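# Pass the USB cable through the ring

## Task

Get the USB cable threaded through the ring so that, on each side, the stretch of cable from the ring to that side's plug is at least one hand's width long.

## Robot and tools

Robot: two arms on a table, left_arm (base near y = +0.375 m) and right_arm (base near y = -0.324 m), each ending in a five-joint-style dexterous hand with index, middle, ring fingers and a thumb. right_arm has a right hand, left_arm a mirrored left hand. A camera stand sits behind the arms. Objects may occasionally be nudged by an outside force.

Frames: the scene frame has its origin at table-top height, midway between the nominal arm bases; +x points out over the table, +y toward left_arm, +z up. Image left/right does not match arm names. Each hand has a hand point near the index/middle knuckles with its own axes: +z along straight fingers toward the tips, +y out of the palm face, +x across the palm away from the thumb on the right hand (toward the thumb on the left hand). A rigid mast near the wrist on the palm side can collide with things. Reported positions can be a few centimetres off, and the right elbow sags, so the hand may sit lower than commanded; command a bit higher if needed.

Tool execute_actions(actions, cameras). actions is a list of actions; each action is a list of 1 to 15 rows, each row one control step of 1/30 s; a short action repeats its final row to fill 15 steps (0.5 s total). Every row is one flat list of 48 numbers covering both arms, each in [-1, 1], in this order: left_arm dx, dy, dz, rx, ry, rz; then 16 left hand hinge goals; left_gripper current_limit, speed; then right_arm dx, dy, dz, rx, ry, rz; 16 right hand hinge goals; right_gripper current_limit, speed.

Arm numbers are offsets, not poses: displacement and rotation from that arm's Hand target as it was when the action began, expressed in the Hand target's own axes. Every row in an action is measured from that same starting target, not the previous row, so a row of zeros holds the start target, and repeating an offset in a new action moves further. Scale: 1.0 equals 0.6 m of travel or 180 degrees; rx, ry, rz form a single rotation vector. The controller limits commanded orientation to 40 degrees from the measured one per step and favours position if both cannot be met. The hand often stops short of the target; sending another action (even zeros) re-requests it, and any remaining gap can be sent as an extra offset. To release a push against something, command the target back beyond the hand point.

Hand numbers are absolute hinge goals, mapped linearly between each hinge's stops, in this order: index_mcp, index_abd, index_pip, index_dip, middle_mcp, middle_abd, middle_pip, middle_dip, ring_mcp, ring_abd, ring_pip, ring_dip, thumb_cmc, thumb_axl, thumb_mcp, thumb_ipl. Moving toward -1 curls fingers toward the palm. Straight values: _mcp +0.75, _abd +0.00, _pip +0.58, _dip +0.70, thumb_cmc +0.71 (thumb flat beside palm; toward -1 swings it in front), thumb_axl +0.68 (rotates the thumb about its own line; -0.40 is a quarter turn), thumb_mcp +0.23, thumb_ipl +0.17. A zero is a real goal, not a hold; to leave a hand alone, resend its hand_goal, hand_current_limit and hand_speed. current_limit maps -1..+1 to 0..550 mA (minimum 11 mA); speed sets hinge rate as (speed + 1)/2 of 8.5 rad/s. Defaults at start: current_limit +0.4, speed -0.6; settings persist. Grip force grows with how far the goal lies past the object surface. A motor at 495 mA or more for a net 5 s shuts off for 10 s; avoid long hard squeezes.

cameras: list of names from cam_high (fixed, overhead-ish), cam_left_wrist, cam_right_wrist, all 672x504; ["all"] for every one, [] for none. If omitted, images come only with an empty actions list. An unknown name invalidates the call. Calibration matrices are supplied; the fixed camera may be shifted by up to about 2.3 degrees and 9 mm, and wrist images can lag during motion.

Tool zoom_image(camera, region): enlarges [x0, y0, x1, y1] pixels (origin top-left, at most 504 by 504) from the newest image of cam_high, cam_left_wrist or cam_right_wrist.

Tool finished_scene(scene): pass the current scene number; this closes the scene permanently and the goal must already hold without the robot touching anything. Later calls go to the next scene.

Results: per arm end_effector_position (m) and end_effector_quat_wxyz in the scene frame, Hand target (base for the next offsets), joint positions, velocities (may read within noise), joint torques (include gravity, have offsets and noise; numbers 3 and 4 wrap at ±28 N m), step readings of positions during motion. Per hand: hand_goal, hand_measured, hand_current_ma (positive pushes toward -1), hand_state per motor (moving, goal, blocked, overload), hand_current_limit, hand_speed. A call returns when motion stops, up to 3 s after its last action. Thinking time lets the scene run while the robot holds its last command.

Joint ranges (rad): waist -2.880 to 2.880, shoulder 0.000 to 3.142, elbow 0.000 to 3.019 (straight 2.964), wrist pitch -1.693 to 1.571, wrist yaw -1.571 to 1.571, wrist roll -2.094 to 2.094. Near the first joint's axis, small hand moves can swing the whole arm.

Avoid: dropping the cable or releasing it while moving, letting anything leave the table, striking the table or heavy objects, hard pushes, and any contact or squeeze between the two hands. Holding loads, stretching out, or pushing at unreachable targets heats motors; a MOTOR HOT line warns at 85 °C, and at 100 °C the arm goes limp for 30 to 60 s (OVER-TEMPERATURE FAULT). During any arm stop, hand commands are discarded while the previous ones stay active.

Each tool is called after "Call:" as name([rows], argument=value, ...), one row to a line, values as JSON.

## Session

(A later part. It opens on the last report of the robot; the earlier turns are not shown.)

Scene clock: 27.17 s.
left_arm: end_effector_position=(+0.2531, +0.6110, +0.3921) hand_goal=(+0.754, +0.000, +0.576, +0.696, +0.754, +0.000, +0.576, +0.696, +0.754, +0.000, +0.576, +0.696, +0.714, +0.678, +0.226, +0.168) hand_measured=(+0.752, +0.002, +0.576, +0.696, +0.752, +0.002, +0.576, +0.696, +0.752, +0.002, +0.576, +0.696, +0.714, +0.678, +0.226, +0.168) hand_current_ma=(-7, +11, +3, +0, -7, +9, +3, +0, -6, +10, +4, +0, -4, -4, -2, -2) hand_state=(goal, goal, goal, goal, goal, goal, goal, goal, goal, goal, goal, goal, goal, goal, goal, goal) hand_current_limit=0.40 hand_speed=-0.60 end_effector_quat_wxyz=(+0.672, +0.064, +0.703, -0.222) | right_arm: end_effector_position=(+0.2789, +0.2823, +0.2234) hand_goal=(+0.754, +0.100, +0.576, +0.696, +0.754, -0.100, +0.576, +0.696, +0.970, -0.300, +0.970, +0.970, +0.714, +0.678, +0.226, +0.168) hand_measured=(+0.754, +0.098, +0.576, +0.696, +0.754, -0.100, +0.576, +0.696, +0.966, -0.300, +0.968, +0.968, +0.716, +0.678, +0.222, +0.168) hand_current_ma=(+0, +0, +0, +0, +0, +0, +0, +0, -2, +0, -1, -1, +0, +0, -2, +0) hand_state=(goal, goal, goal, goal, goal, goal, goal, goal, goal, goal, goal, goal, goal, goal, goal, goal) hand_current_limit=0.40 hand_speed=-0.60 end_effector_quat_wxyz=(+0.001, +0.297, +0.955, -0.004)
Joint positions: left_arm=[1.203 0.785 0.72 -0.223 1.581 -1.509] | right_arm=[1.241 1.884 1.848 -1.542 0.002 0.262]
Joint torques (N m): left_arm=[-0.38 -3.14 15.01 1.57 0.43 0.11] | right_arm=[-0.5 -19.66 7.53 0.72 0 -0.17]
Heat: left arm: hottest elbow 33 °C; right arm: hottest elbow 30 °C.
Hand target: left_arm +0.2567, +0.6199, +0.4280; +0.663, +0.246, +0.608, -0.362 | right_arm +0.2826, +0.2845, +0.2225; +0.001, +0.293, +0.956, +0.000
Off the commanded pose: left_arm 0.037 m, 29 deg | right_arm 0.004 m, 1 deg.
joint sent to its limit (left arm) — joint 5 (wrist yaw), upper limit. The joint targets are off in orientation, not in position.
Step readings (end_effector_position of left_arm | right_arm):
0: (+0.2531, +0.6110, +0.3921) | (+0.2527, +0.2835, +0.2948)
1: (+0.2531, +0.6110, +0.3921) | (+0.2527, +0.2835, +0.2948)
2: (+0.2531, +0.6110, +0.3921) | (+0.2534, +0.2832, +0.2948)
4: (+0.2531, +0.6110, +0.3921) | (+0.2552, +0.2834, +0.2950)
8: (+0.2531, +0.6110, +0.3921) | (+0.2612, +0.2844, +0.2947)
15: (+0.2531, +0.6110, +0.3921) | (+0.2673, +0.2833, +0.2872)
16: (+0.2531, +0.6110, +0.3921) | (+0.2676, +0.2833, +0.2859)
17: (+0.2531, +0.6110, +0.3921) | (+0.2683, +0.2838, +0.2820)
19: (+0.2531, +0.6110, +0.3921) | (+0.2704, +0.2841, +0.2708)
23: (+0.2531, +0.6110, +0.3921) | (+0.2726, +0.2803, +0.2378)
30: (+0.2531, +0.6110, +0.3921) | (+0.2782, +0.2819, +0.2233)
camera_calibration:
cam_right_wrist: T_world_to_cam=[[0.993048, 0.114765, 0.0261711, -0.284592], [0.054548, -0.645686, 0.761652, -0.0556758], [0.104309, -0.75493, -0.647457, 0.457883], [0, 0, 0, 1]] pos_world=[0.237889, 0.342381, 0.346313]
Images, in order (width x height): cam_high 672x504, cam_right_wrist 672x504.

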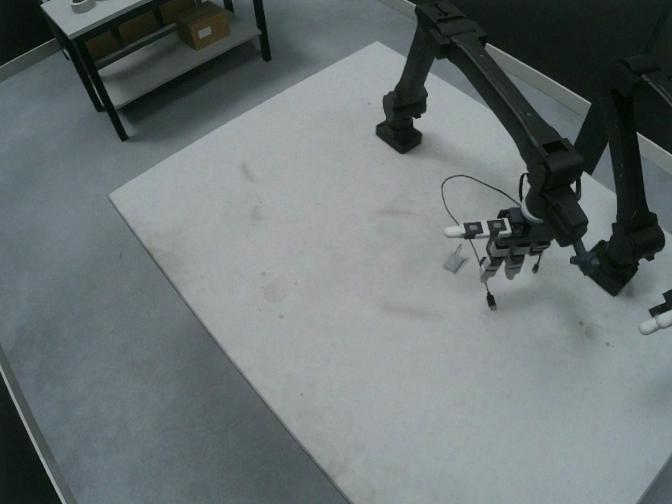

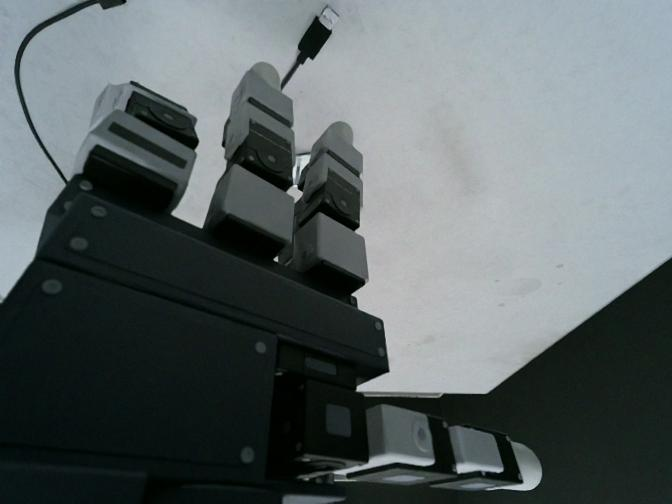

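Call:
execute_actions([
  [[0,0,0,0,0,0,0.754,0,0.576,0.696,0.754,0,0.576,0.696,0.754,0,0.576,0.696,0.714,0.678,0.226,0.168,0.4,-0.6,0.0143,-0.005,0.0,0,0,-0.033,0.754,0.1,0.576,0.696,0.754,-0.1,0.576,0.696,0.97,-0.3,0.97,0.97,0.714,0.678,0.226,0.168,0.4,-0.6]],
  [[0,0,0,0,0,0,0.754,0,0.576,0.696,0.754,0,0.576,0.696,0.754,0,0.576,0.696,0.714,0.678,0.226,0.168,0.4,-0.6,0,0,0.1,0,0,0,0.754,0.1,0.576,0.696,0.754,-0.1,0.576,0.696,0.97,-0.3,0.97,0.97,0.714,0.678,0.226,0.168,0.4,-0.6]],
], cameras=["cam_high","cam_right_wrist"])

Call:
zoom_image(camera="cam_right_wrist", region=[220, 0, 420, 160])

Call:
zoom_image(camera="cam_high", region=[440, 220, 540, 320])

Scene clock: 28.87 s.
left_arm: end_effector_position=(+0.2531, +0.6110, +0.3921) hand_goal=(+0.754, +0.000, +0.576, +0.696, +0.754, +0.000, +0.576, +0.696, +0.754, +0.000, +0.576, +0.696, +0.714, +0.678, +0.226, +0.168) hand_measured=(+0.752, +0.002, +0.576, +0.696, +0.752, +0.002, +0.576, +0.696, +0.752, +0.002, +0.576, +0.696, +0.714, +0.678, +0.226, +0.168) hand_current_ma=(-7, +11, +3, +0, -7, +9, +3, +0, -6, +10, +4, +0, -4, -4, -2, -2) hand_state=(goal, goal, goal, goal, goal, goal, goal, goal, goal, goal, goal, goal, goal, goal, goal, goal) hand_current_limit=0.40 hand_speed=-0.60 end_effector_quat_wxyz=(+0.672, +0.064, +0.703, -0.222) | right_arm: end_effector_position=(+0.2712, +0.2849, +0.1664) hand_goal=(+0.754, +0.100, +0.576, +0.696, +0.754, -0.100, +0.576, +0.696, +0.970, -0.300, +0.970, +0.970, +0.714, +0.678, +0.226, +0.168) hand_measured=(+0.754, +0.098, +0.576, +0.696, +0.754, -0.100, +0.576, +0.696, +0.966, -0.300, +0.968, +0.968, +0.716, +0.678, +0.222, +0.168) hand_current_ma=(+0, +0, +0, +0, +0, +0, +0, +0, -2, +0, -1, -1, +0, +0, -2, +0) hand_state=(goal, goal, goal, goal, goal, goal, goal, goal, goal, goal, goal, goal, goal, goal, goal, goal) hand_current_limit=0.40 hand_speed=-0.60 end_effector_quat_wxyz=(+0.001, +0.248, +0.969, -0.001)
Joint positions: left_arm=[1.203 0.785 0.72 -0.223 1.581 -1.509] | right_arm=[1.241 1.887 1.7 -1.387 0.002 0.159]
Joint torques (N m): left_arm=[-0.38 -3.02 14.99 1.61 0.43 0.09] | right_arm=[-0.44 -18.32 7.35 0.95 -0.04 -0.19]
Heat: left arm: hottest elbow 34 °C; right arm: hottest elbow 30 °C.
Hand target: left_arm +0.2567, +0.6199, +0.4280; +0.663, +0.246, +0.608, -0.362 | right_arm +0.2740, +0.2869, +0.1628; +0.001, +0.243, +0.970, +0.001
Off the commanded pose: left_arm 0.037 m, 29 deg | right_arm 0.005 m, 1 deg.
joint sent to its limit (left arm) — joint 5 (wrist yaw), upper limit. The joint targets are off in orientation, not in position.
Step readings (end_effector_position of left_arm | right_arm):
0: (+0.2531, +0.6110, +0.3921) | (+0.2788, +0.2823, +0.2234)
1: (+0.2531, +0.6110, +0.3921) | (+0.2788, +0.2824, +0.2234)
2: (+0.2531, +0.6110, +0.3921) | (+0.2784, +0.2828, +0.2234)
4: (+0.2531, +0.6110, +0.3921) | (+0.2773, +0.2841, +0.2227)
8: (+0.2531, +0.6110, +0.3921) | (+0.2746, +0.2849, +0.2190)
15: (+0.2531, +0.6110, +0.3921) | (+0.2726, +0.2862, +0.2176)
16: (+0.2531, +0.6110, +0.3921) | (+0.2725, +0.2864, +0.2173)
17: (+0.2531, +0.6110, +0.3921) | (+0.2726, +0.2871, +0.2154)
19: (+0.2531, +0.6110, +0.3921) | (+0.2725, +0.2872, +0.2071)
23: (+0.2531, +0.6110, +0.3921) | (+0.2704, +0.2820, +0.1783)
30: (+0.2531, +0.6110, +0.3921) | (+0.2710, +0.2841, +0.1662)
camera_calibration:
cam_right_wrist: T_world_to_cam=[[0.976047, 0.21575, 0.0280218, -0.300212], [0.119727, -0.6402, 0.758821, -0.0289715], [0.181655, -0.73729, -0.650696, 0.398225], [0, 0, 0, 1]] pos_world=[0.22415, 0.33983, 0.28952]
Images, in order (width x height): cam_high 672x504, cam_right_wrist 672x504.

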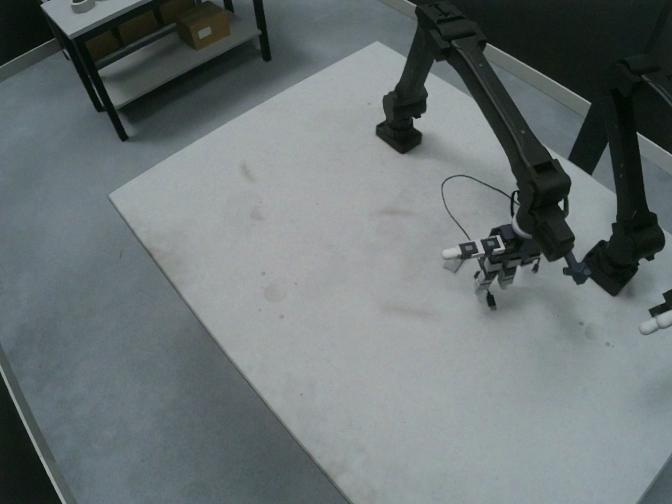

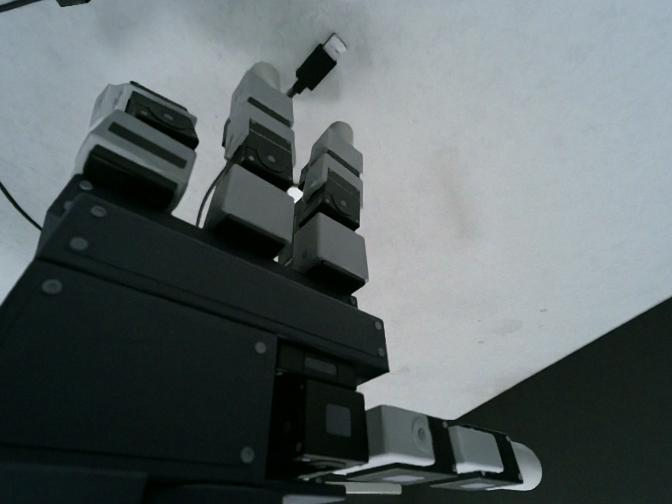

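Scaled by 2.520 from the camera's 672x504 image, which has a finer 960x720 frame.

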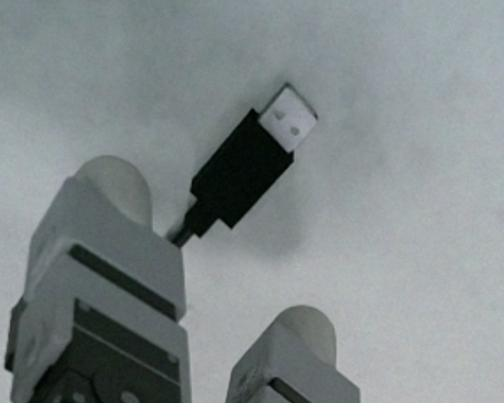

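Scaled by 5.040 from the camera's 672x504 image, which has a finer 960x720 frame.

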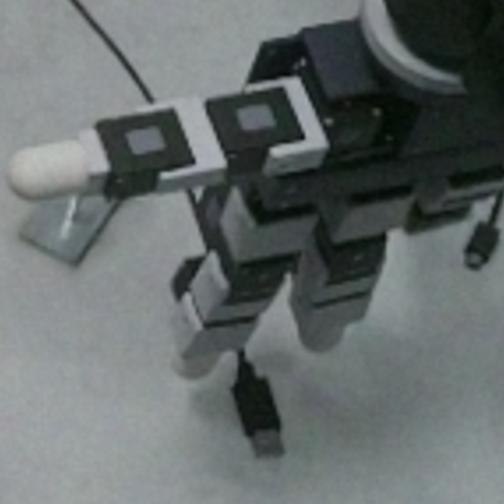

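Call:
execute_actions([
  [[0,0,0,0,0,0,0.754,0,0.576,0.696,0.754,0,0.576,0.696,0.754,0,0.576,0.696,0.714,0.678,0.226,0.168,0.4,-0.6,-0.0028,0,0.05,0,0,0,0.754,0.1,0.576,0.696,0.754,-0.1,0.576,0.696,0.97,-0.3,0.97,0.97,0.714,0.678,0.226,0.168,0.4,-0.6]],
], cameras=["cam_high","cam_right_wrist"])

Call:
zoom_image(camera="cam_right_wrist", region=[220, 0, 420, 160])

Call:
zoom_image(camera="cam_high", region=[440, 220, 540, 320])

Scene clock: 29.83 s.
left_arm: end_effector_position=(+0.2531, +0.6110, +0.3921) hand_goal=(+0.754, +0.000, +0.576, +0.696, +0.754, +0.000, +0.576, +0.696, +0.754, +0.000, +0.576, +0.696, +0.714, +0.678, +0.226, +0.168) hand_measured=(+0.752, +0.002, +0.576, +0.696, +0.752, +0.002, +0.576, +0.696, +0.752, +0.002, +0.576, +0.696, +0.714, +0.678, +0.226, +0.168) hand_current_ma=(-7, +11, +3, +0, -7, +9, +3, +0, -6, +10, +4, +0, -4, -4, -2, -2) hand_state=(goal, goal, goal, goal, goal, goal, goal, goal, goal, goal, goal, goal, goal, goal, goal, goal) hand_current_limit=0.40 hand_speed=-0.60 end_effector_quat_wxyz=(+0.672, +0.064, +0.703, -0.222) | right_arm: end_effector_position=(+0.2713, +0.2858, +0.1429) hand_goal=(+0.754, +0.100, +0.576, +0.696, +0.754, -0.100, +0.576, +0.696, +0.970, -0.300, +0.970, +0.970, +0.714, +0.678, +0.226, +0.168) hand_measured=(+0.754, +0.098, +0.576, +0.696, +0.754, -0.100, +0.576, +0.696, +0.966, -0.300, +0.968, +0.968, +0.716, +0.678, +0.222, +0.168) hand_current_ma=(+0, +0, +0, +0, +0, +0, +0, +0, -2, +0, -1, -1, +0, +0, -2, +0) hand_state=(goal, goal, goal, goal, goal, goal, goal, goal, goal, goal, goal, goal, goal, goal, goal, goal) hand_current_limit=0.40 hand_speed=-0.60 end_effector_quat_wxyz=(+0.002, +0.246, +0.969, +0.004)
Joint positions: left_arm=[1.203 0.785 0.72 -0.223 1.581 -1.509] | right_arm=[1.241 1.896 1.648 -1.315 0.002 0.156]
Joint torques (N m): left_arm=[-0.32 -3.08 15.02 1.55 0.44 0.09] | right_arm=[-0.67 -18.32 7.08 0.76 0.02 -0.18]
Heat: left arm: hottest elbow 34 °C; right arm: hottest elbow 30 °C.
Hand target: left_arm +0.2567, +0.6199, +0.4280; +0.663, +0.246, +0.608, -0.362 | right_arm +0.2755, +0.2860, +0.1327; +0.001, +0.243, +0.970, +0.000
Off the commanded pose: left_arm 0.037 m, 29 deg | right_arm 0.011 m, 1 deg.
joint sent to its limit (left arm) — joint 5 (wrist yaw), upper limit. The joint targets are off in orientation, not in position.
Step readings (end_effector_position of left_arm | right_arm):
0: (+0.2531, +0.6110, +0.3921) | (+0.2712, +0.2849, +0.1664)
1: (+0.2531, +0.6110, +0.3921) | (+0.2712, +0.2848, +0.1663)
2: (+0.2531, +0.6110, +0.3921) | (+0.2715, +0.2855, +0.1654)
4: (+0.2531, +0.6110, +0.3921) | (+0.2720, +0.2872, +0.1617)
8: (+0.2531, +0.6110, +0.3921) | (+0.2710, +0.2846, +0.1488)
15: (+0.2531, +0.6110, +0.3921) | (+0.2712, +0.2855, +0.1428)
camera_calibration:
cam_right_wrist: T_world_to_cam=[[0.975259, 0.218451, 0.0338872, -0.301252], [0.11893, -0.647697, 0.752559, -0.00733819], [0.186346, -0.72991, -0.657653, 0.381201], [0, 0, 0, 1]] pos_world=[0.223636, 0.339298, 0.266429]
Images, in order (width x height): cam_high 672x504, cam_right_wrist 672x504.

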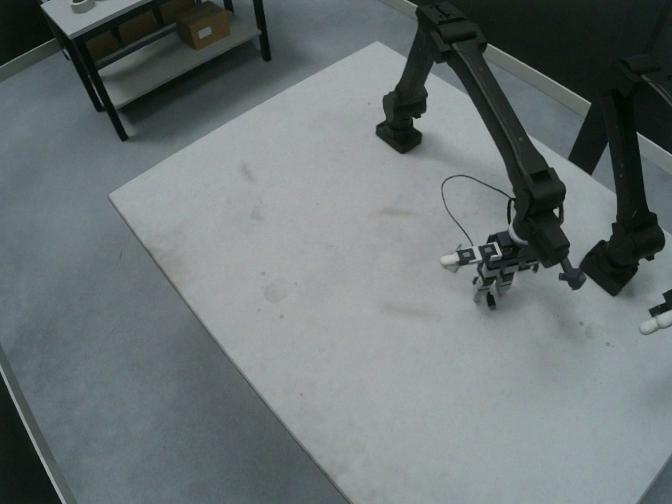

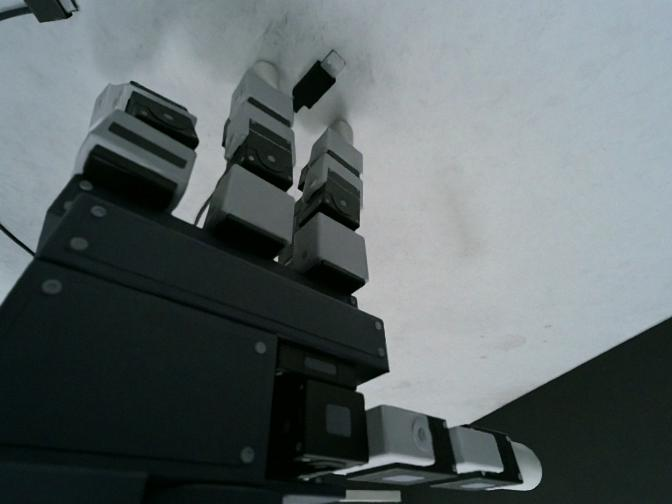

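Scaled by 2.520 from the camera's 672x504 image, which has a finer 960x720 frame.

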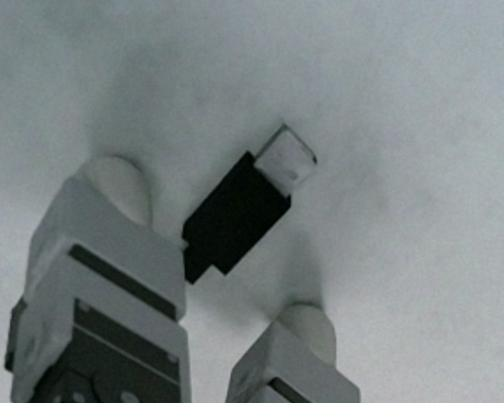

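Scaled by 5.040 from the camera's 672x504 image, which has a finer 960x720 frame.

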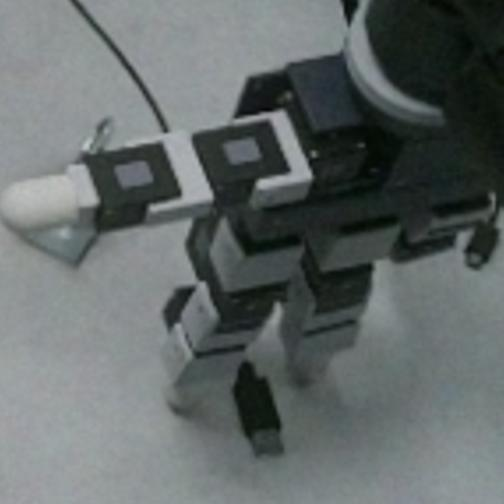

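Call:
execute_actions([
  [[0,0,0,0,0,0,0.754,0,0.576,0.696,0.754,0,0.576,0.696,0.754,0,0.576,0.696,0.714,0.678,0.226,0.168,0.4,-0.6,-0.003,0,0.02,0,0,0,0.754,0.1,0.576,0.696,0.754,-0.1,0.576,0.696,0.97,-0.3,0.97,0.97,0.714,0.678,0.226,0.168,0.4,-0.6]],
], cameras=["cam_high","cam_right_wrist"])

Call:
zoom_image(camera="cam_right_wrist", region=[220, 0, 420, 160])

Call:
zoom_image(camera="cam_high", region=[440, 220, 540, 320])

Scene clock: 30.87 s.
left_arm: end_effector_position=(+0.2531, +0.6110, +0.3921) hand_goal=(+0.754, +0.000, +0.576, +0.696, +0.754, +0.000, +0.576, +0.696, +0.754, +0.000, +0.576, +0.696, +0.714, +0.678, +0.226, +0.168) hand_measured=(+0.752, +0.002, +0.576, +0.696, +0.752, +0.002, +0.576, +0.696, +0.752, +0.002, +0.576, +0.696, +0.714, +0.678, +0.226, +0.168) hand_current_ma=(-7, +11, +3, +0, -7, +9, +3, +0, -6, +10, +4, +0, -4, -4, -2, -2) hand_state=(goal, goal, goal, goal, goal, goal, goal, goal, goal, goal, goal, goal, goal, goal, goal, goal) hand_current_limit=0.40 hand_speed=-0.60 end_effector_quat_wxyz=(+0.672, +0.064, +0.703, -0.222) | right_arm: end_effector_position=(+0.2731, +0.2869, +0.1388) hand_goal=(+0.754, +0.100, +0.576, +0.696, +0.754, -0.100, +0.576, +0.696, +0.970, -0.300, +0.970, +0.970, +0.714, +0.678, +0.226, +0.168) hand_measured=(+0.758, +0.100, +0.578, +0.696, +0.754, -0.100, +0.576, +0.696, +0.966, -0.300, +0.968, +0.968, +0.716, +0.678, +0.222, +0.168) hand_current_ma=(+2, +0, +0, +0, +0, +0, +0, +0, -2, +0, -1, -1, +0, +0, -2, +0) hand_state=(goal, goal, goal, goal, goal, goal, goal, goal, goal, goal, goal, goal, goal, goal, goal, goal) hand_current_limit=0.40 hand_speed=-0.60 end_effector_quat_wxyz=(+0.002, +0.247, +0.969, +0.010)
Joint positions: left_arm=[1.203 0.785 0.72 -0.223 1.581 -1.509] | right_arm=[1.239 1.896 1.635 -1.29 0.002 0.154]
Joint torques (N m): left_arm=[-0.44 -3.08 15.01 1.59 0.43 0.09] | right_arm=[-0.56 -17.79 6.43 1.03 -0.05 -0.18]
Heat: left arm: hottest elbow 34 °C; right arm: hottest elbow 30 °C.
Hand target: left_arm +0.2567, +0.6199, +0.4280; +0.663, +0.246, +0.608, -0.362 | right_arm +0.2772, +0.2850, +0.1205; +0.001, +0.243, +0.970, +0.000
Off the commanded pose: left_arm 0.037 m, 29 deg | right_arm 0.019 m, 1 deg.
joint sent to its limit (left arm) — joint 5 (wrist yaw), upper limit. The joint targets are off in orientation, not in position.
Step readings (end_effector_position of left_arm | right_arm):
0: (+0.2531, +0.6110, +0.3921) | (+0.2713, +0.2858, +0.1429)
1: (+0.2531, +0.6110, +0.3921) | (+0.2713, +0.2859, +0.1429)
2: (+0.2531, +0.6110, +0.3921) | (+0.2714, +0.2861, +0.1426)
4: (+0.2531, +0.6110, +0.3921) | (+0.2721, +0.2867, +0.1413)
8: (+0.2531, +0.6110, +0.3921) | (+0.2727, +0.2865, +0.1386)
15: (+0.2531, +0.6110, +0.3921) | (+0.2731, +0.2869, +0.1388)
camera_calibration:
cam_right_wrist: T_world_to_cam=[[0.975219, 0.217593, 0.040001, -0.303744], [0.115733, -0.655835, 0.74598, 0.000338432], [0.188554, -0.722865, -0.664766, 0.377337], [0, 0, 0, 1]] pos_world=[0.225029, 0.339078, 0.262738]
Images, in order (width x height): cam_high 672x504, cam_right_wrist 672x504.

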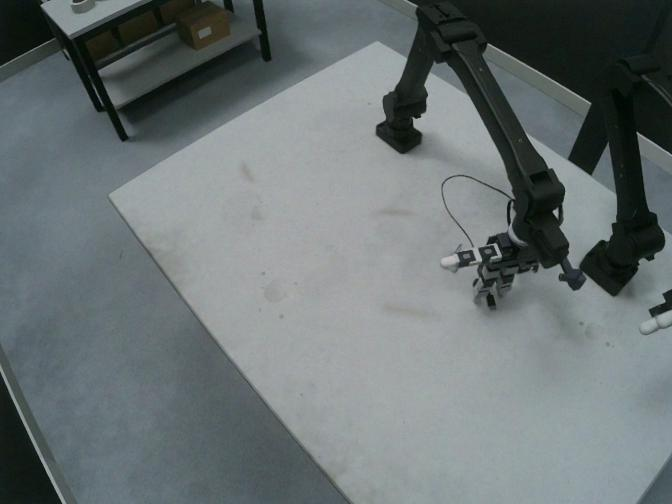

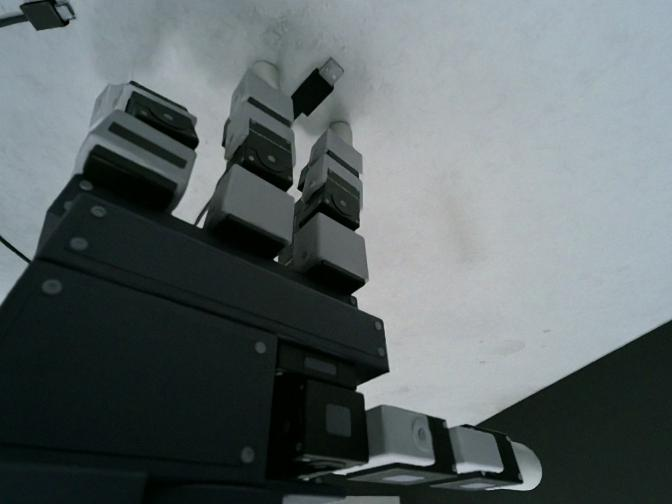

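Scaled by 2.520 from the camera's 672x504 image, which has a finer 960x720 frame.

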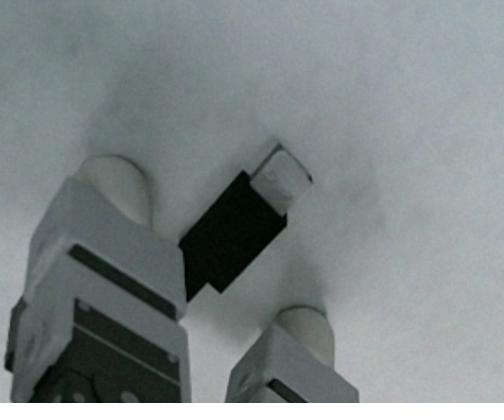

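Scaled by 5.040 from the camera's 672x504 image, which has a finer 960x720 frame.

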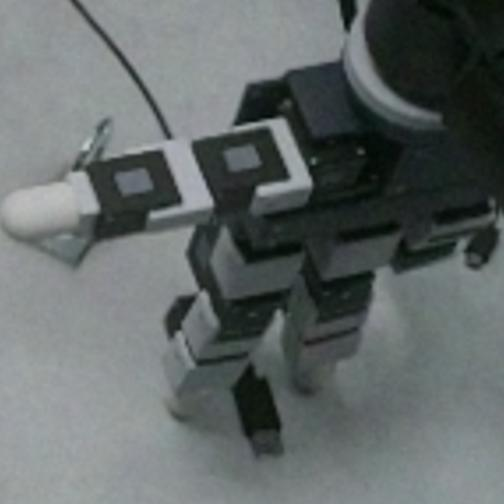

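Call:
execute_actions([
  [[0,0,0,0,0,0,0.754,0,0.576,0.696,0.754,0,0.576,0.696,0.754,0,0.576,0.696,0.714,0.678,0.226,0.168,0.4,-0.6,0,0,-0.02,0,0,0,0.754,0.1,0.576,0.696,0.754,-0.1,0.576,0.696,0.97,-0.3,0.97,0.97,0.714,0.678,0.226,0.168,0.4,-0.8]],
  [[0,0,0,0,0,0,0.754,0,0.576,0.696,0.754,0,0.576,0.696,0.754,0,0.576,0.696,0.714,0.678,0.226,0.168,0.4,-0.6,0,0,0,0,0,0,0.754,-0.16,0.576,0.696,0.754,0.16,0.576,0.696,0.97,-0.3,0.97,0.97,0.714,0.678,0.226,0.168,0.4,-0.8]],
], cameras=["cam_high","cam_right_wrist"])

Call:
zoom_image(camera="cam_right_wrist", region=[220, 0, 420, 160])

Call:
zoom_image(camera="cam_high", region=[440, 220, 540, 320])

Scene clock: 32.47 s.
left_arm: end_effector_position=(+0.2531, +0.6110, +0.3921) hand_goal=(+0.754, +0.000, +0.576, +0.696, +0.754, +0.000, +0.576, +0.696, +0.754, +0.000, +0.576, +0.696, +0.714, +0.678, +0.226, +0.168) hand_measured=(+0.752, +0.002, +0.576, +0.696, +0.752, +0.002, +0.576, +0.696, +0.752, +0.002, +0.576, +0.696, +0.714, +0.678, +0.226, +0.168) hand_current_ma=(-7, +11, +3, +0, -7, +9, +3, +0, -6, +10, +4, +0, -4, -4, -2, -2) hand_state=(goal, goal, goal, goal, goal, goal, goal, goal, goal, goal, goal, goal, goal, goal, goal, goal) hand_current_limit=0.40 hand_speed=-0.60 end_effector_quat_wxyz=(+0.672, +0.064, +0.703, -0.222) | right_arm: end_effector_position=(+0.2749, +0.2848, +0.1385) hand_goal=(+0.754, -0.160, +0.576, +0.696, +0.754, +0.160, +0.576, +0.696, +0.970, -0.300, +0.970, +0.970, +0.714, +0.678, +0.226, +0.168) hand_measured=(+0.752, -0.052, +0.576, +0.696, +0.754, +0.072, +0.576, +0.696, +0.966, -0.300, +0.968, +0.968, +0.716, +0.678, +0.222, +0.168) hand_current_ma=(+0, +226, +0, +0, +0, -166, +0, +0, -2, +0, -1, -1, +0, +0, -2, +0) hand_state=(goal, blocked, goal, goal, goal, blocked, goal, goal, goal, goal, goal, goal, goal, goal, goal, goal) hand_current_limit=0.40 hand_speed=-0.80 end_effector_quat_wxyz=(+0.003, +0.247, +0.969, +0.007)
Joint positions: left_arm=[1.203 0.785 0.72 -0.223 1.581 -1.509] | right_arm=[1.236 1.896 1.635 -1.295 0.005 0.153]
Joint torques (N m): left_arm=[-0.44 -3.02 15.01 1.62 0.44 0.09] | right_arm=[-0.73 -18.96 7.86 0.09 -0.14 -0.18]
Heat: left arm: hottest elbow 35 °C; right arm: hottest elbow 30 °C.
Hand target: left_arm +0.2567, +0.6199, +0.4280; +0.663, +0.246, +0.608, -0.362 | right_arm +0.2772, +0.2851, +0.1326; +0.001, +0.243, +0.970, +0.000
Off the commanded pose: left_arm 0.037 m, 29 deg | right_arm 0.006 m, 1 deg.
joint sent to its limit (left arm) — joint 5 (wrist yaw), upper limit. The joint targets are off in orientation, not in position.
Step readings (end_effector_position of left_arm | right_arm):
0: (+0.2531, +0.6110, +0.3921) | (+0.2731, +0.2869, +0.1388)
1: (+0.2531, +0.6110, +0.3921) | (+0.2731, +0.2869, +0.1388)
2: (+0.2531, +0.6110, +0.3921) | (+0.2731, +0.2869, +0.1388)
4: (+0.2531, +0.6110, +0.3921) | (+0.2731, +0.2869, +0.1388)
8: (+0.2531, +0.6110, +0.3921) | (+0.2730, +0.2865, +0.1387)
15: (+0.2531, +0.6110, +0.3921) | (+0.2727, +0.2861, +0.1385)
16: (+0.2531, +0.6110, +0.3921) | (+0.2727, +0.2861, +0.1385)
17: (+0.2531, +0.6110, +0.3921) | (+0.2727, +0.2861, +0.1385)
19: (+0.2531, +0.6110, +0.3921) | (+0.2728, +0.2860, +0.1385)
23: (+0.2531, +0.6110, +0.3921) | (+0.2730, +0.2856, +0.1384)
30: (+0.2531, +0.6110, +0.3921) | (+0.2749, +0.2848, +0.1385)
camera_calibration:
cam_right_wrist: T_world_to_cam=[[0.975509, 0.216403, 0.039399, -0.304601], [0.114242, -0.651526, 0.749975, -0.00233066], [0.187966, -0.727107, -0.660291, 0.376007], [0, 0, 0, 1]] pos_world=[0.226731, 0.337795, 0.262023]
Images, in order (width x height): cam_high 672x504, cam_right_wrist 672x504.

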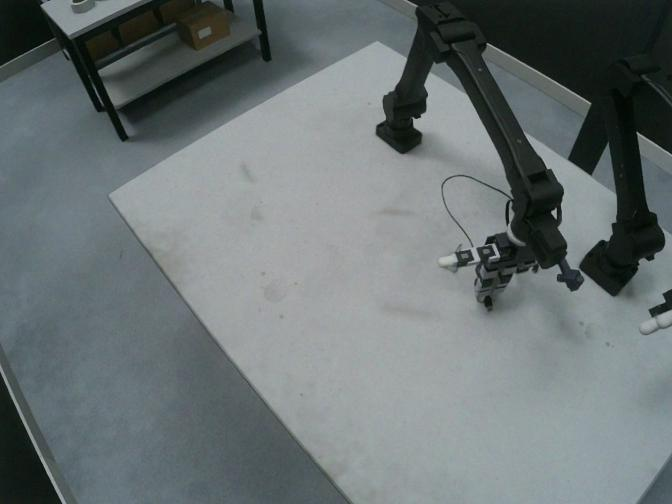

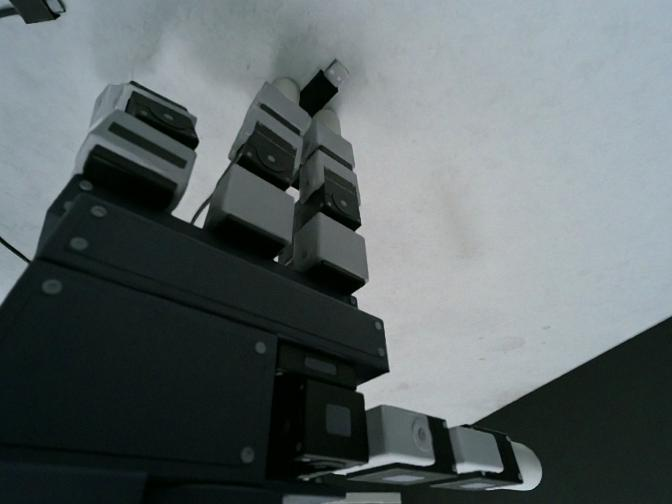

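Scaled by 2.520 from the camera's 672x504 image, which has a finer 960x720 frame.

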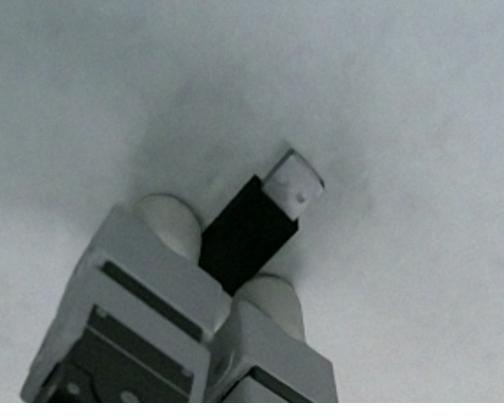

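Scaled by 5.040 from the camera's 672x504 image, which has a finer 960x720 frame.

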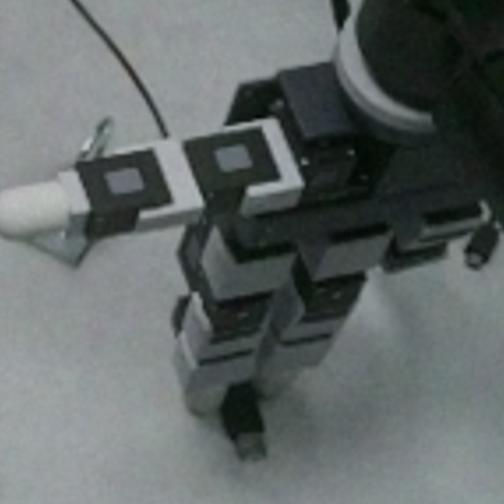

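Call:
execute_actions([
  [[0,0,0,0,0,0,0.754,0,0.576,0.696,0.754,0,0.576,0.696,0.754,0,0.576,0.696,0.714,0.678,0.226,0.168,0.4,-0.6,0,0,-0.04,0,0,0,0.754,-0.19,0.576,0.696,0.754,0.21,0.576,0.696,0.97,-0.3,0.97,0.97,0.714,0.678,0.226,0.168,0.4,-0.8]],
  [[0,0,0,0,0,0,0.754,0,0.576,0.696,0.754,0,0.576,0.696,0.754,0,0.576,0.696,0.714,0.678,0.226,0.168,0.4,-0.6,0,0,-0.08,0,0,0,0.754,-0.19,0.576,0.696,0.754,0.21,0.576,0.696,0.97,-0.3,0.97,0.97,0.714,0.678,0.226,0.168,0.4,-0.8]],
], cameras=["cam_high","cam_right_wrist"])

Call:
zoom_image(camera="cam_right_wrist", region=[220, 0, 420, 160])

Call:
zoom_image(camera="cam_high", region=[440, 200, 540, 300])

Scene clock: 34.07 s.
left_arm: end_effector_position=(+0.2531, +0.6110, +0.3921) hand_goal=(+0.754, +0.000, +0.576, +0.696, +0.754, +0.000, +0.576, +0.696, +0.754, +0.000, +0.576, +0.696, +0.714, +0.678, +0.226, +0.168) hand_measured=(+0.752, +0.002, +0.576, +0.696, +0.752, +0.002, +0.576, +0.696, +0.752, +0.002, +0.576, +0.696, +0.714, +0.678, +0.226, +0.168) hand_current_ma=(-7, +11, +3, +0, -7, +9, +3, +0, -6, +10, +4, +0, -4, -4, -2, -2) hand_state=(goal, goal, goal, goal, goal, goal, goal, goal, goal, goal, goal, goal, goal, goal, goal, goal) hand_current_limit=0.40 hand_speed=-0.60 end_effector_quat_wxyz=(+0.672, +0.064, +0.703, -0.222) | right_arm: end_effector_position=(+0.2710, +0.2746, +0.1866) hand_goal=(+0.754, -0.190, +0.576, +0.696, +0.754, +0.210, +0.576, +0.696, +0.970, -0.300, +0.970, +0.970, +0.714, +0.678, +0.226, +0.168) hand_measured=(+0.740, -0.056, +0.570, +0.692, +0.754, +0.074, +0.576, +0.696, +0.966, -0.300, +0.968, +0.968, +0.716, +0.678, +0.222, +0.168) hand_current_ma=(-13, +320, -4, -1, +0, -324, +0, +0, -2, +0, -1, -1, +0, +0, -2, +0) hand_state=(goal, blocked, goal, goal, goal, blocked, goal, goal, goal, goal, goal, goal, goal, goal, goal, goal) hand_current_limit=0.40 hand_speed=-0.80 end_effector_quat_wxyz=(+0.001, +0.247, +0.969, -0.016)
Joint positions: left_arm=[1.203 0.785 0.72 -0.223 1.581 -1.509] | right_arm=[1.236 1.87 1.735 -1.467 0.004 0.152]
Joint torques (N m): left_arm=[-0.44 -3.08 15.02 1.58 0.43 0.1] | right_arm=[-0.44 -19.25 10.66 -0.03 -0.1 -0.18]
Heat: left arm: hottest elbow 35 °C; right arm: hottest elbow 31 °C.
Hand target: left_arm +0.2567, +0.6199, +0.4280; +0.663, +0.246, +0.608, -0.362 | right_arm +0.2771, +0.2851, +0.2047; +0.001, +0.243, +0.970, +0.000
Off the commanded pose: left_arm 0.037 m, 29 deg | right_arm 0.022 m, 2 deg.
joint sent to its limit (left arm) — joint 5 (wrist yaw), upper limit. The joint targets are off in orientation, not in position.
Step readings (end_effector_position of left_arm | right_arm):
0: (+0.2531, +0.6110, +0.3921) | (+0.2749, +0.2848, +0.1385)
1: (+0.2531, +0.6110, +0.3921) | (+0.2749, +0.2847, +0.1384)
2: (+0.2531, +0.6110, +0.3921) | (+0.2745, +0.2837, +0.1381)
4: (+0.2531, +0.6110, +0.3921) | (+0.2736, +0.2815, +0.1377)
8: (+0.2531, +0.6110, +0.3921) | (+0.2715, +0.2762, +0.1360)
15: (+0.2531, +0.6110, +0.3921) | (+0.2703, +0.2729, +0.1350)
16: (+0.2531, +0.6110, +0.3921) | (+0.2703, +0.2727, +0.1350)
17: (+0.2531, +0.6110, +0.3921) | (+0.2699, +0.2718, +0.1362)
19: (+0.2531, +0.6110, +0.3921) | (+0.2691, +0.2693, +0.1411)
23: (+0.2531, +0.6110, +0.3921) | (+0.2699, +0.2717, +0.1628)
30: (+0.2531, +0.6110, +0.3921) | (+0.2713, +0.2756, +0.1866)
camera_calibration:
cam_right_wrist: T_world_to_cam=[[0.975727, 0.218544, 0.0140119, -0.296377], [0.12741, -0.618554, 0.775344, -0.061918], [0.178114, -0.754738, -0.631384, 0.405977], [0, 0, 0, 1]] pos_world=[0.224761, 0.332878, 0.308488]
Images, in order (width x height): cam_high 672x504, cam_right_wrist 672x504.

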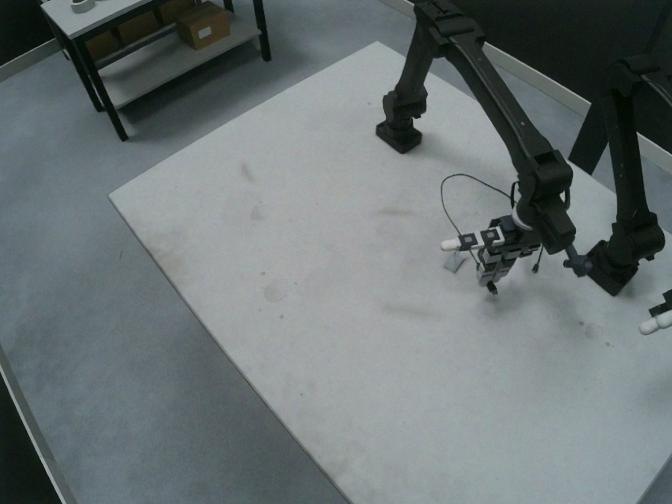

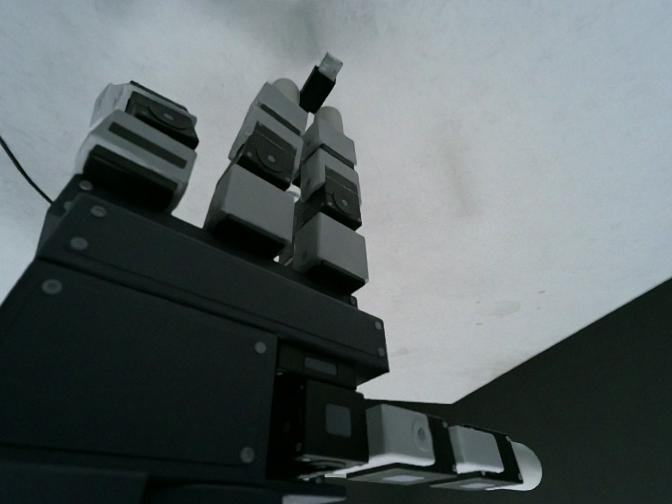

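Scaled by 2.520 from the camera's 672x504 image, which has a finer 960x720 frame.

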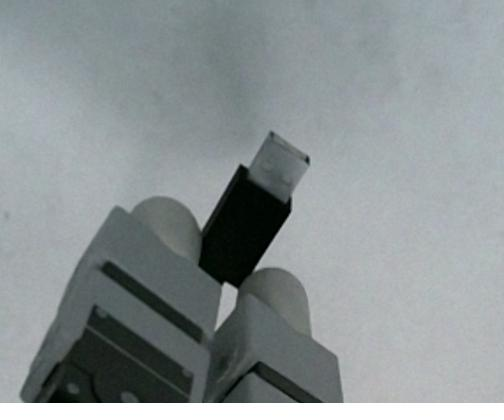

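Scaled by 5.040 from the camera's 672x504 image, which has a finer 960x720 frame.

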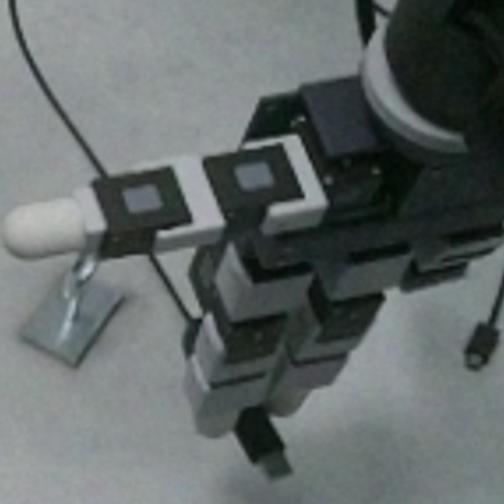

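Call:
execute_actions([
  [[0,0,0,0,0,0,0.754,0,0.576,0.696,0.754,0,0.576,0.696,0.754,0,0.576,0.696,0.714,0.678,0.226,0.168,0.4,-0.6,0,0,-0.1167,0,0,0,0.754,-0.19,0.576,0.696,0.754,0.21,0.576,0.696,0.97,-0.3,0.97,0.97,0.714,0.678,0.226,0.168,0.4,-0.8]],
  [[0,0,0,0,0,0,0.754,0,0.576,0.696,0.754,0,0.576,0.696,0.754,0,0.576,0.696,0.714,0.678,0.226,0.168,0.4,-0.6,0.0941,-0.107,0,0,0,-0.086,0.754,-0.19,0.576,0.696,0.754,0.21,0.576,0.696,0.97,-0.3,0.97,0.97,0.714,0.678,0.226,0.168,0.4,-0.8]],
  [[0,0,0,0,0,0,0.754,0,0.576,0.696,0.754,0,0.576,0.696,0.754,0,0.576,0.696,0.714,0.678,0.226,0.168,0.4,-0.6,0.0713,-0.1013,0,0,0,-0.086,0.754,-0.19,0.576,0.696,0.754,0.21,0.576,0.696,0.97,-0.3,0.97,0.97,0.714,0.678,0.226,0.168,0.4,-0.8]],
  [[0,0,0,0,0,0,0.754,0,0.576,0.696,0.754,0,0.576,0.696,0.754,0,0.576,0.696,0.714,0.678,0.226,0.168,0.4,-0.6,0.0067,-0.1332,0,0,0,0,0.754,-0.19,0.576,0.696,0.754,0.21,0.576,0.696,0.97,-0.3,0.97,0.97,0.714,0.678,0.226,0.168,0.4,-0.8]],
  [[0,0,0,0,0,0,0.754,0,0.576,0.696,0.754,0,0.576,0.696,0.754,0,0.576,0.696,0.714,0.678,0.226,0.168,0.4,-0.6,-0.0283,-0.1015,0,0,0,0,0.754,-0.19,0.576,0.696,0.754,0.21,0.576,0.696,0.97,-0.3,0.97,0.97,0.714,0.678,0.226,0.168,0.4,-0.8]],
], cameras=["all"])

Call:
zoom_image(camera="cam_right_wrist", region=[220, 0, 420, 160])

Call:
zoom_image(camera="cam_high", region=[400, 180, 520, 300])

Scene clock: 38.63 s.
left_arm: end_effector_position=(+0.2531, +0.6110, +0.3921) hand_goal=(+0.754, +0.000, +0.576, +0.696, +0.754, +0.000, +0.576, +0.696, +0.754, +0.000, +0.576, +0.696, +0.714, +0.678, +0.226, +0.168) hand_measured=(+0.752, +0.002, +0.576, +0.696, +0.752, +0.002, +0.576, +0.696, +0.752, +0.002, +0.576, +0.696, +0.714, +0.678, +0.226, +0.168) hand_current_ma=(-7, +11, +3, +0, -7, +9, +3, +0, -6, +10, +4, +0, -4, -4, -2, -2) hand_state=(goal, goal, goal, goal, goal, goal, goal, goal, goal, goal, goal, goal, goal, goal, goal, goal) hand_current_limit=0.40 hand_speed=-0.60 end_effector_quat_wxyz=(+0.672, +0.064, +0.703, -0.222) | right_arm: end_effector_position=(+0.1622, +0.0685, +0.2778) hand_goal=(+0.754, -0.190, +0.576, +0.696, +0.754, +0.210, +0.576, +0.696, +0.970, -0.300, +0.970, +0.970, +0.714, +0.678, +0.226, +0.168) hand_measured=(+0.740, -0.056, +0.570, +0.692, +0.760, +0.076, +0.578, +0.696, +0.962, -0.300, +0.968, +0.968, +0.712, +0.678, +0.222, +0.168) hand_current_ma=(-13, +320, -4, -1, +3, -319, +1, +0, -5, +0, -1, -1, +0, +0, -2, +0) hand_state=(goal, blocked, goal, goal, goal, blocked, goal, goal, goal, goal, goal, goal, goal, goal, goal, goal) hand_current_limit=0.40 hand_speed=-0.80 end_effector_quat_wxyz=(+0.004, -0.020, +1.000, +0.005)
Joint positions: left_arm=[1.203 0.785 0.72 -0.223 1.581 -1.509] | right_arm=[1.193 1.197 1.199 -1.561 0.004 -0.43]
Joint torques (N m): left_arm=[-0.44 -3.02 15.01 1.57 0.43 0.1] | right_arm=[-0.26 -8.18 7.13 0.2 -0.13 -0.2]
Heat: left arm: hottest elbow 37 °C; right arm: hottest elbow 31 °C.
Hand target: left_arm +0.2567, +0.6199, +0.4280; +0.663, +0.246, +0.608, -0.362 | right_arm +0.1618, +0.0651, +0.2745; +0.001, -0.025, +1.000, +0.000
Off the commanded pose: left_arm 0.037 m, 29 deg | right_arm 0.005 m, 1 deg.
joint sent to its limit (left arm) — joint 5 (wrist yaw), upper limit. The joint targets are off in orientation, not in position.
Step readings (end_effector_position of left_arm | right_arm):
0: (+0.2531, +0.6110, +0.3921) | (+0.2709, +0.2745, +0.1865)
1: (+0.2531, +0.6110, +0.3921) | (+0.2709, +0.2745, +0.1868)
2: (+0.2531, +0.6110, +0.3921) | (+0.2705, +0.2734, +0.1886)
4: (+0.2531, +0.6110, +0.3921) | (+0.2694, +0.2704, +0.1975)
8: (+0.2531, +0.6110, +0.3921) | (+0.2709, +0.2744, +0.2311)
15: (+0.2531, +0.6110, +0.3921) | (+0.2720, +0.2775, +0.2623)
16: (+0.2531, +0.6110, +0.3921) | (+0.2718, +0.2773, +0.2623)
17: (+0.2531, +0.6110, +0.3921) | (+0.2700, +0.2770, +0.2619)
19: (+0.2531, +0.6110, +0.3921) | (+0.2608, +0.2708, +0.2576)
23: (+0.2531, +0.6110, +0.3921) | (+0.2271, +0.2530, +0.2549)
30: (+0.2531, +0.6110, +0.3921) | (+0.1955, +0.2543, +0.2780)
31: (+0.2531, +0.6110, +0.3921) | (+0.1950, +0.2543, +0.2789)
32: (+0.2531, +0.6110, +0.3921) | (+0.1931, +0.2521, +0.2774)
34: (+0.2531, +0.6110, +0.3921) | (+0.1844, +0.2384, +0.2684)
38: (+0.2531, +0.6110, +0.3921) | (+0.1640, +0.2086, +0.2584)
45: (+0.2531, +0.6110, +0.3921) | (+0.1479, +0.2031, +0.2770)
46: (+0.2531, +0.6110, +0.3921) | (+0.1474, +0.2029, +0.2775)
47: (+0.2531, +0.6110, +0.3921) | (+0.1462, +0.2002, +0.2759)
49: (+0.2531, +0.6110, +0.3921) | (+0.1418, +0.1827, +0.2663)
53: (+0.2531, +0.6110, +0.3921) | (+0.1383, +0.1416, +0.2585)
60: (+0.2531, +0.6110, +0.3921) | (+0.1416, +0.1266, +0.2809)
61: (+0.2531, +0.6110, +0.3921) | (+0.1415, +0.1262, +0.2807)
62: (+0.2531, +0.6110, +0.3921) | (+0.1422, +0.1235, +0.2790)
64: (+0.2531, +0.6110, +0.3921) | (+0.1434, +0.1109, +0.2709)
68: (+0.2531, +0.6110, +0.3921) | (+0.1566, +0.0790, +0.2642)
75: (+0.2531, +0.6110, +0.3921) | (+0.1637, +0.0681, +0.2778)
camera_calibration:
cam_left_wrist: T_world_to_cam=[[-0.209103, -0.373379, 0.903805, -0.10997], [-0.907472, -0.270293, -0.321615, 0.478065], [0.364377, -0.887429, -0.282312, 0.685055], [0, 0, 0, 1]] pos_world=[0.161218, 0.696094, 0.446544]
cam_right_wrist: T_world_to_cam=[[0.725375, 0.687181, 0.0401743, -0.145237], [0.428178, -0.496135, 0.755323, -0.297867], [0.538976, -0.530691, -0.65412, 0.259857], [0, 0, 0, 1]] pos_world=[0.0928345, 0.0899254, 0.400798]

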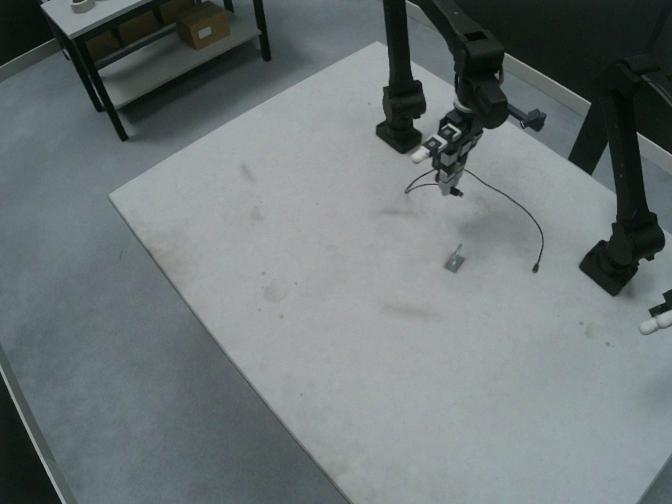

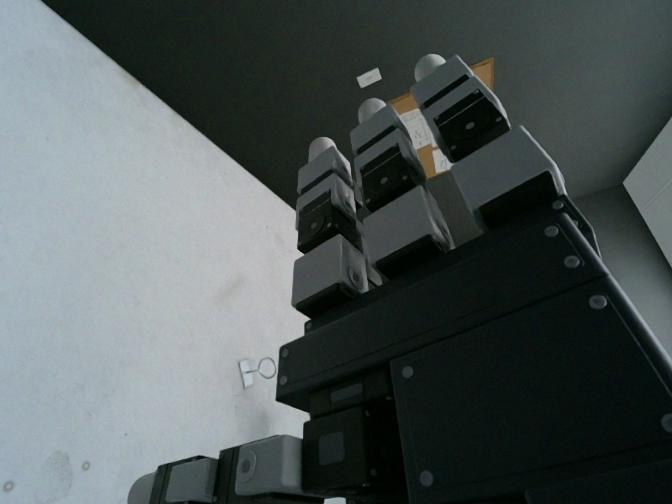

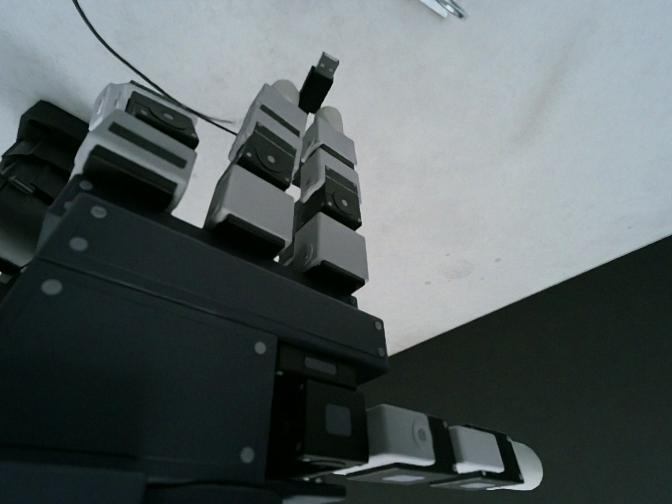

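Scaled by 2.520 from the camera's 672x504 image, which has a finer 960x720 frame.

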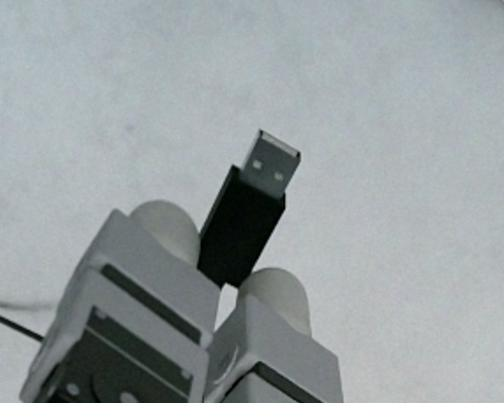

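Scaled by 4.200 from the camera's 672x504 image, which has a finer 960x720 frame.

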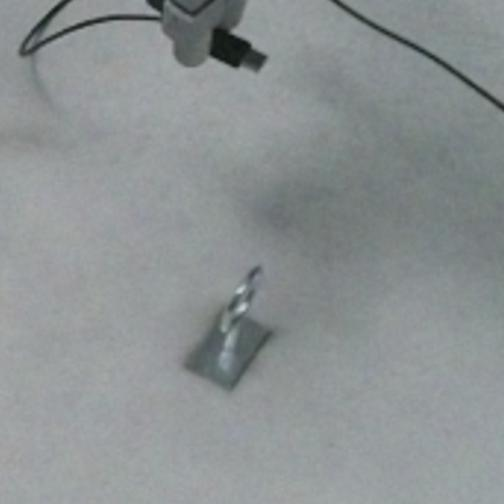

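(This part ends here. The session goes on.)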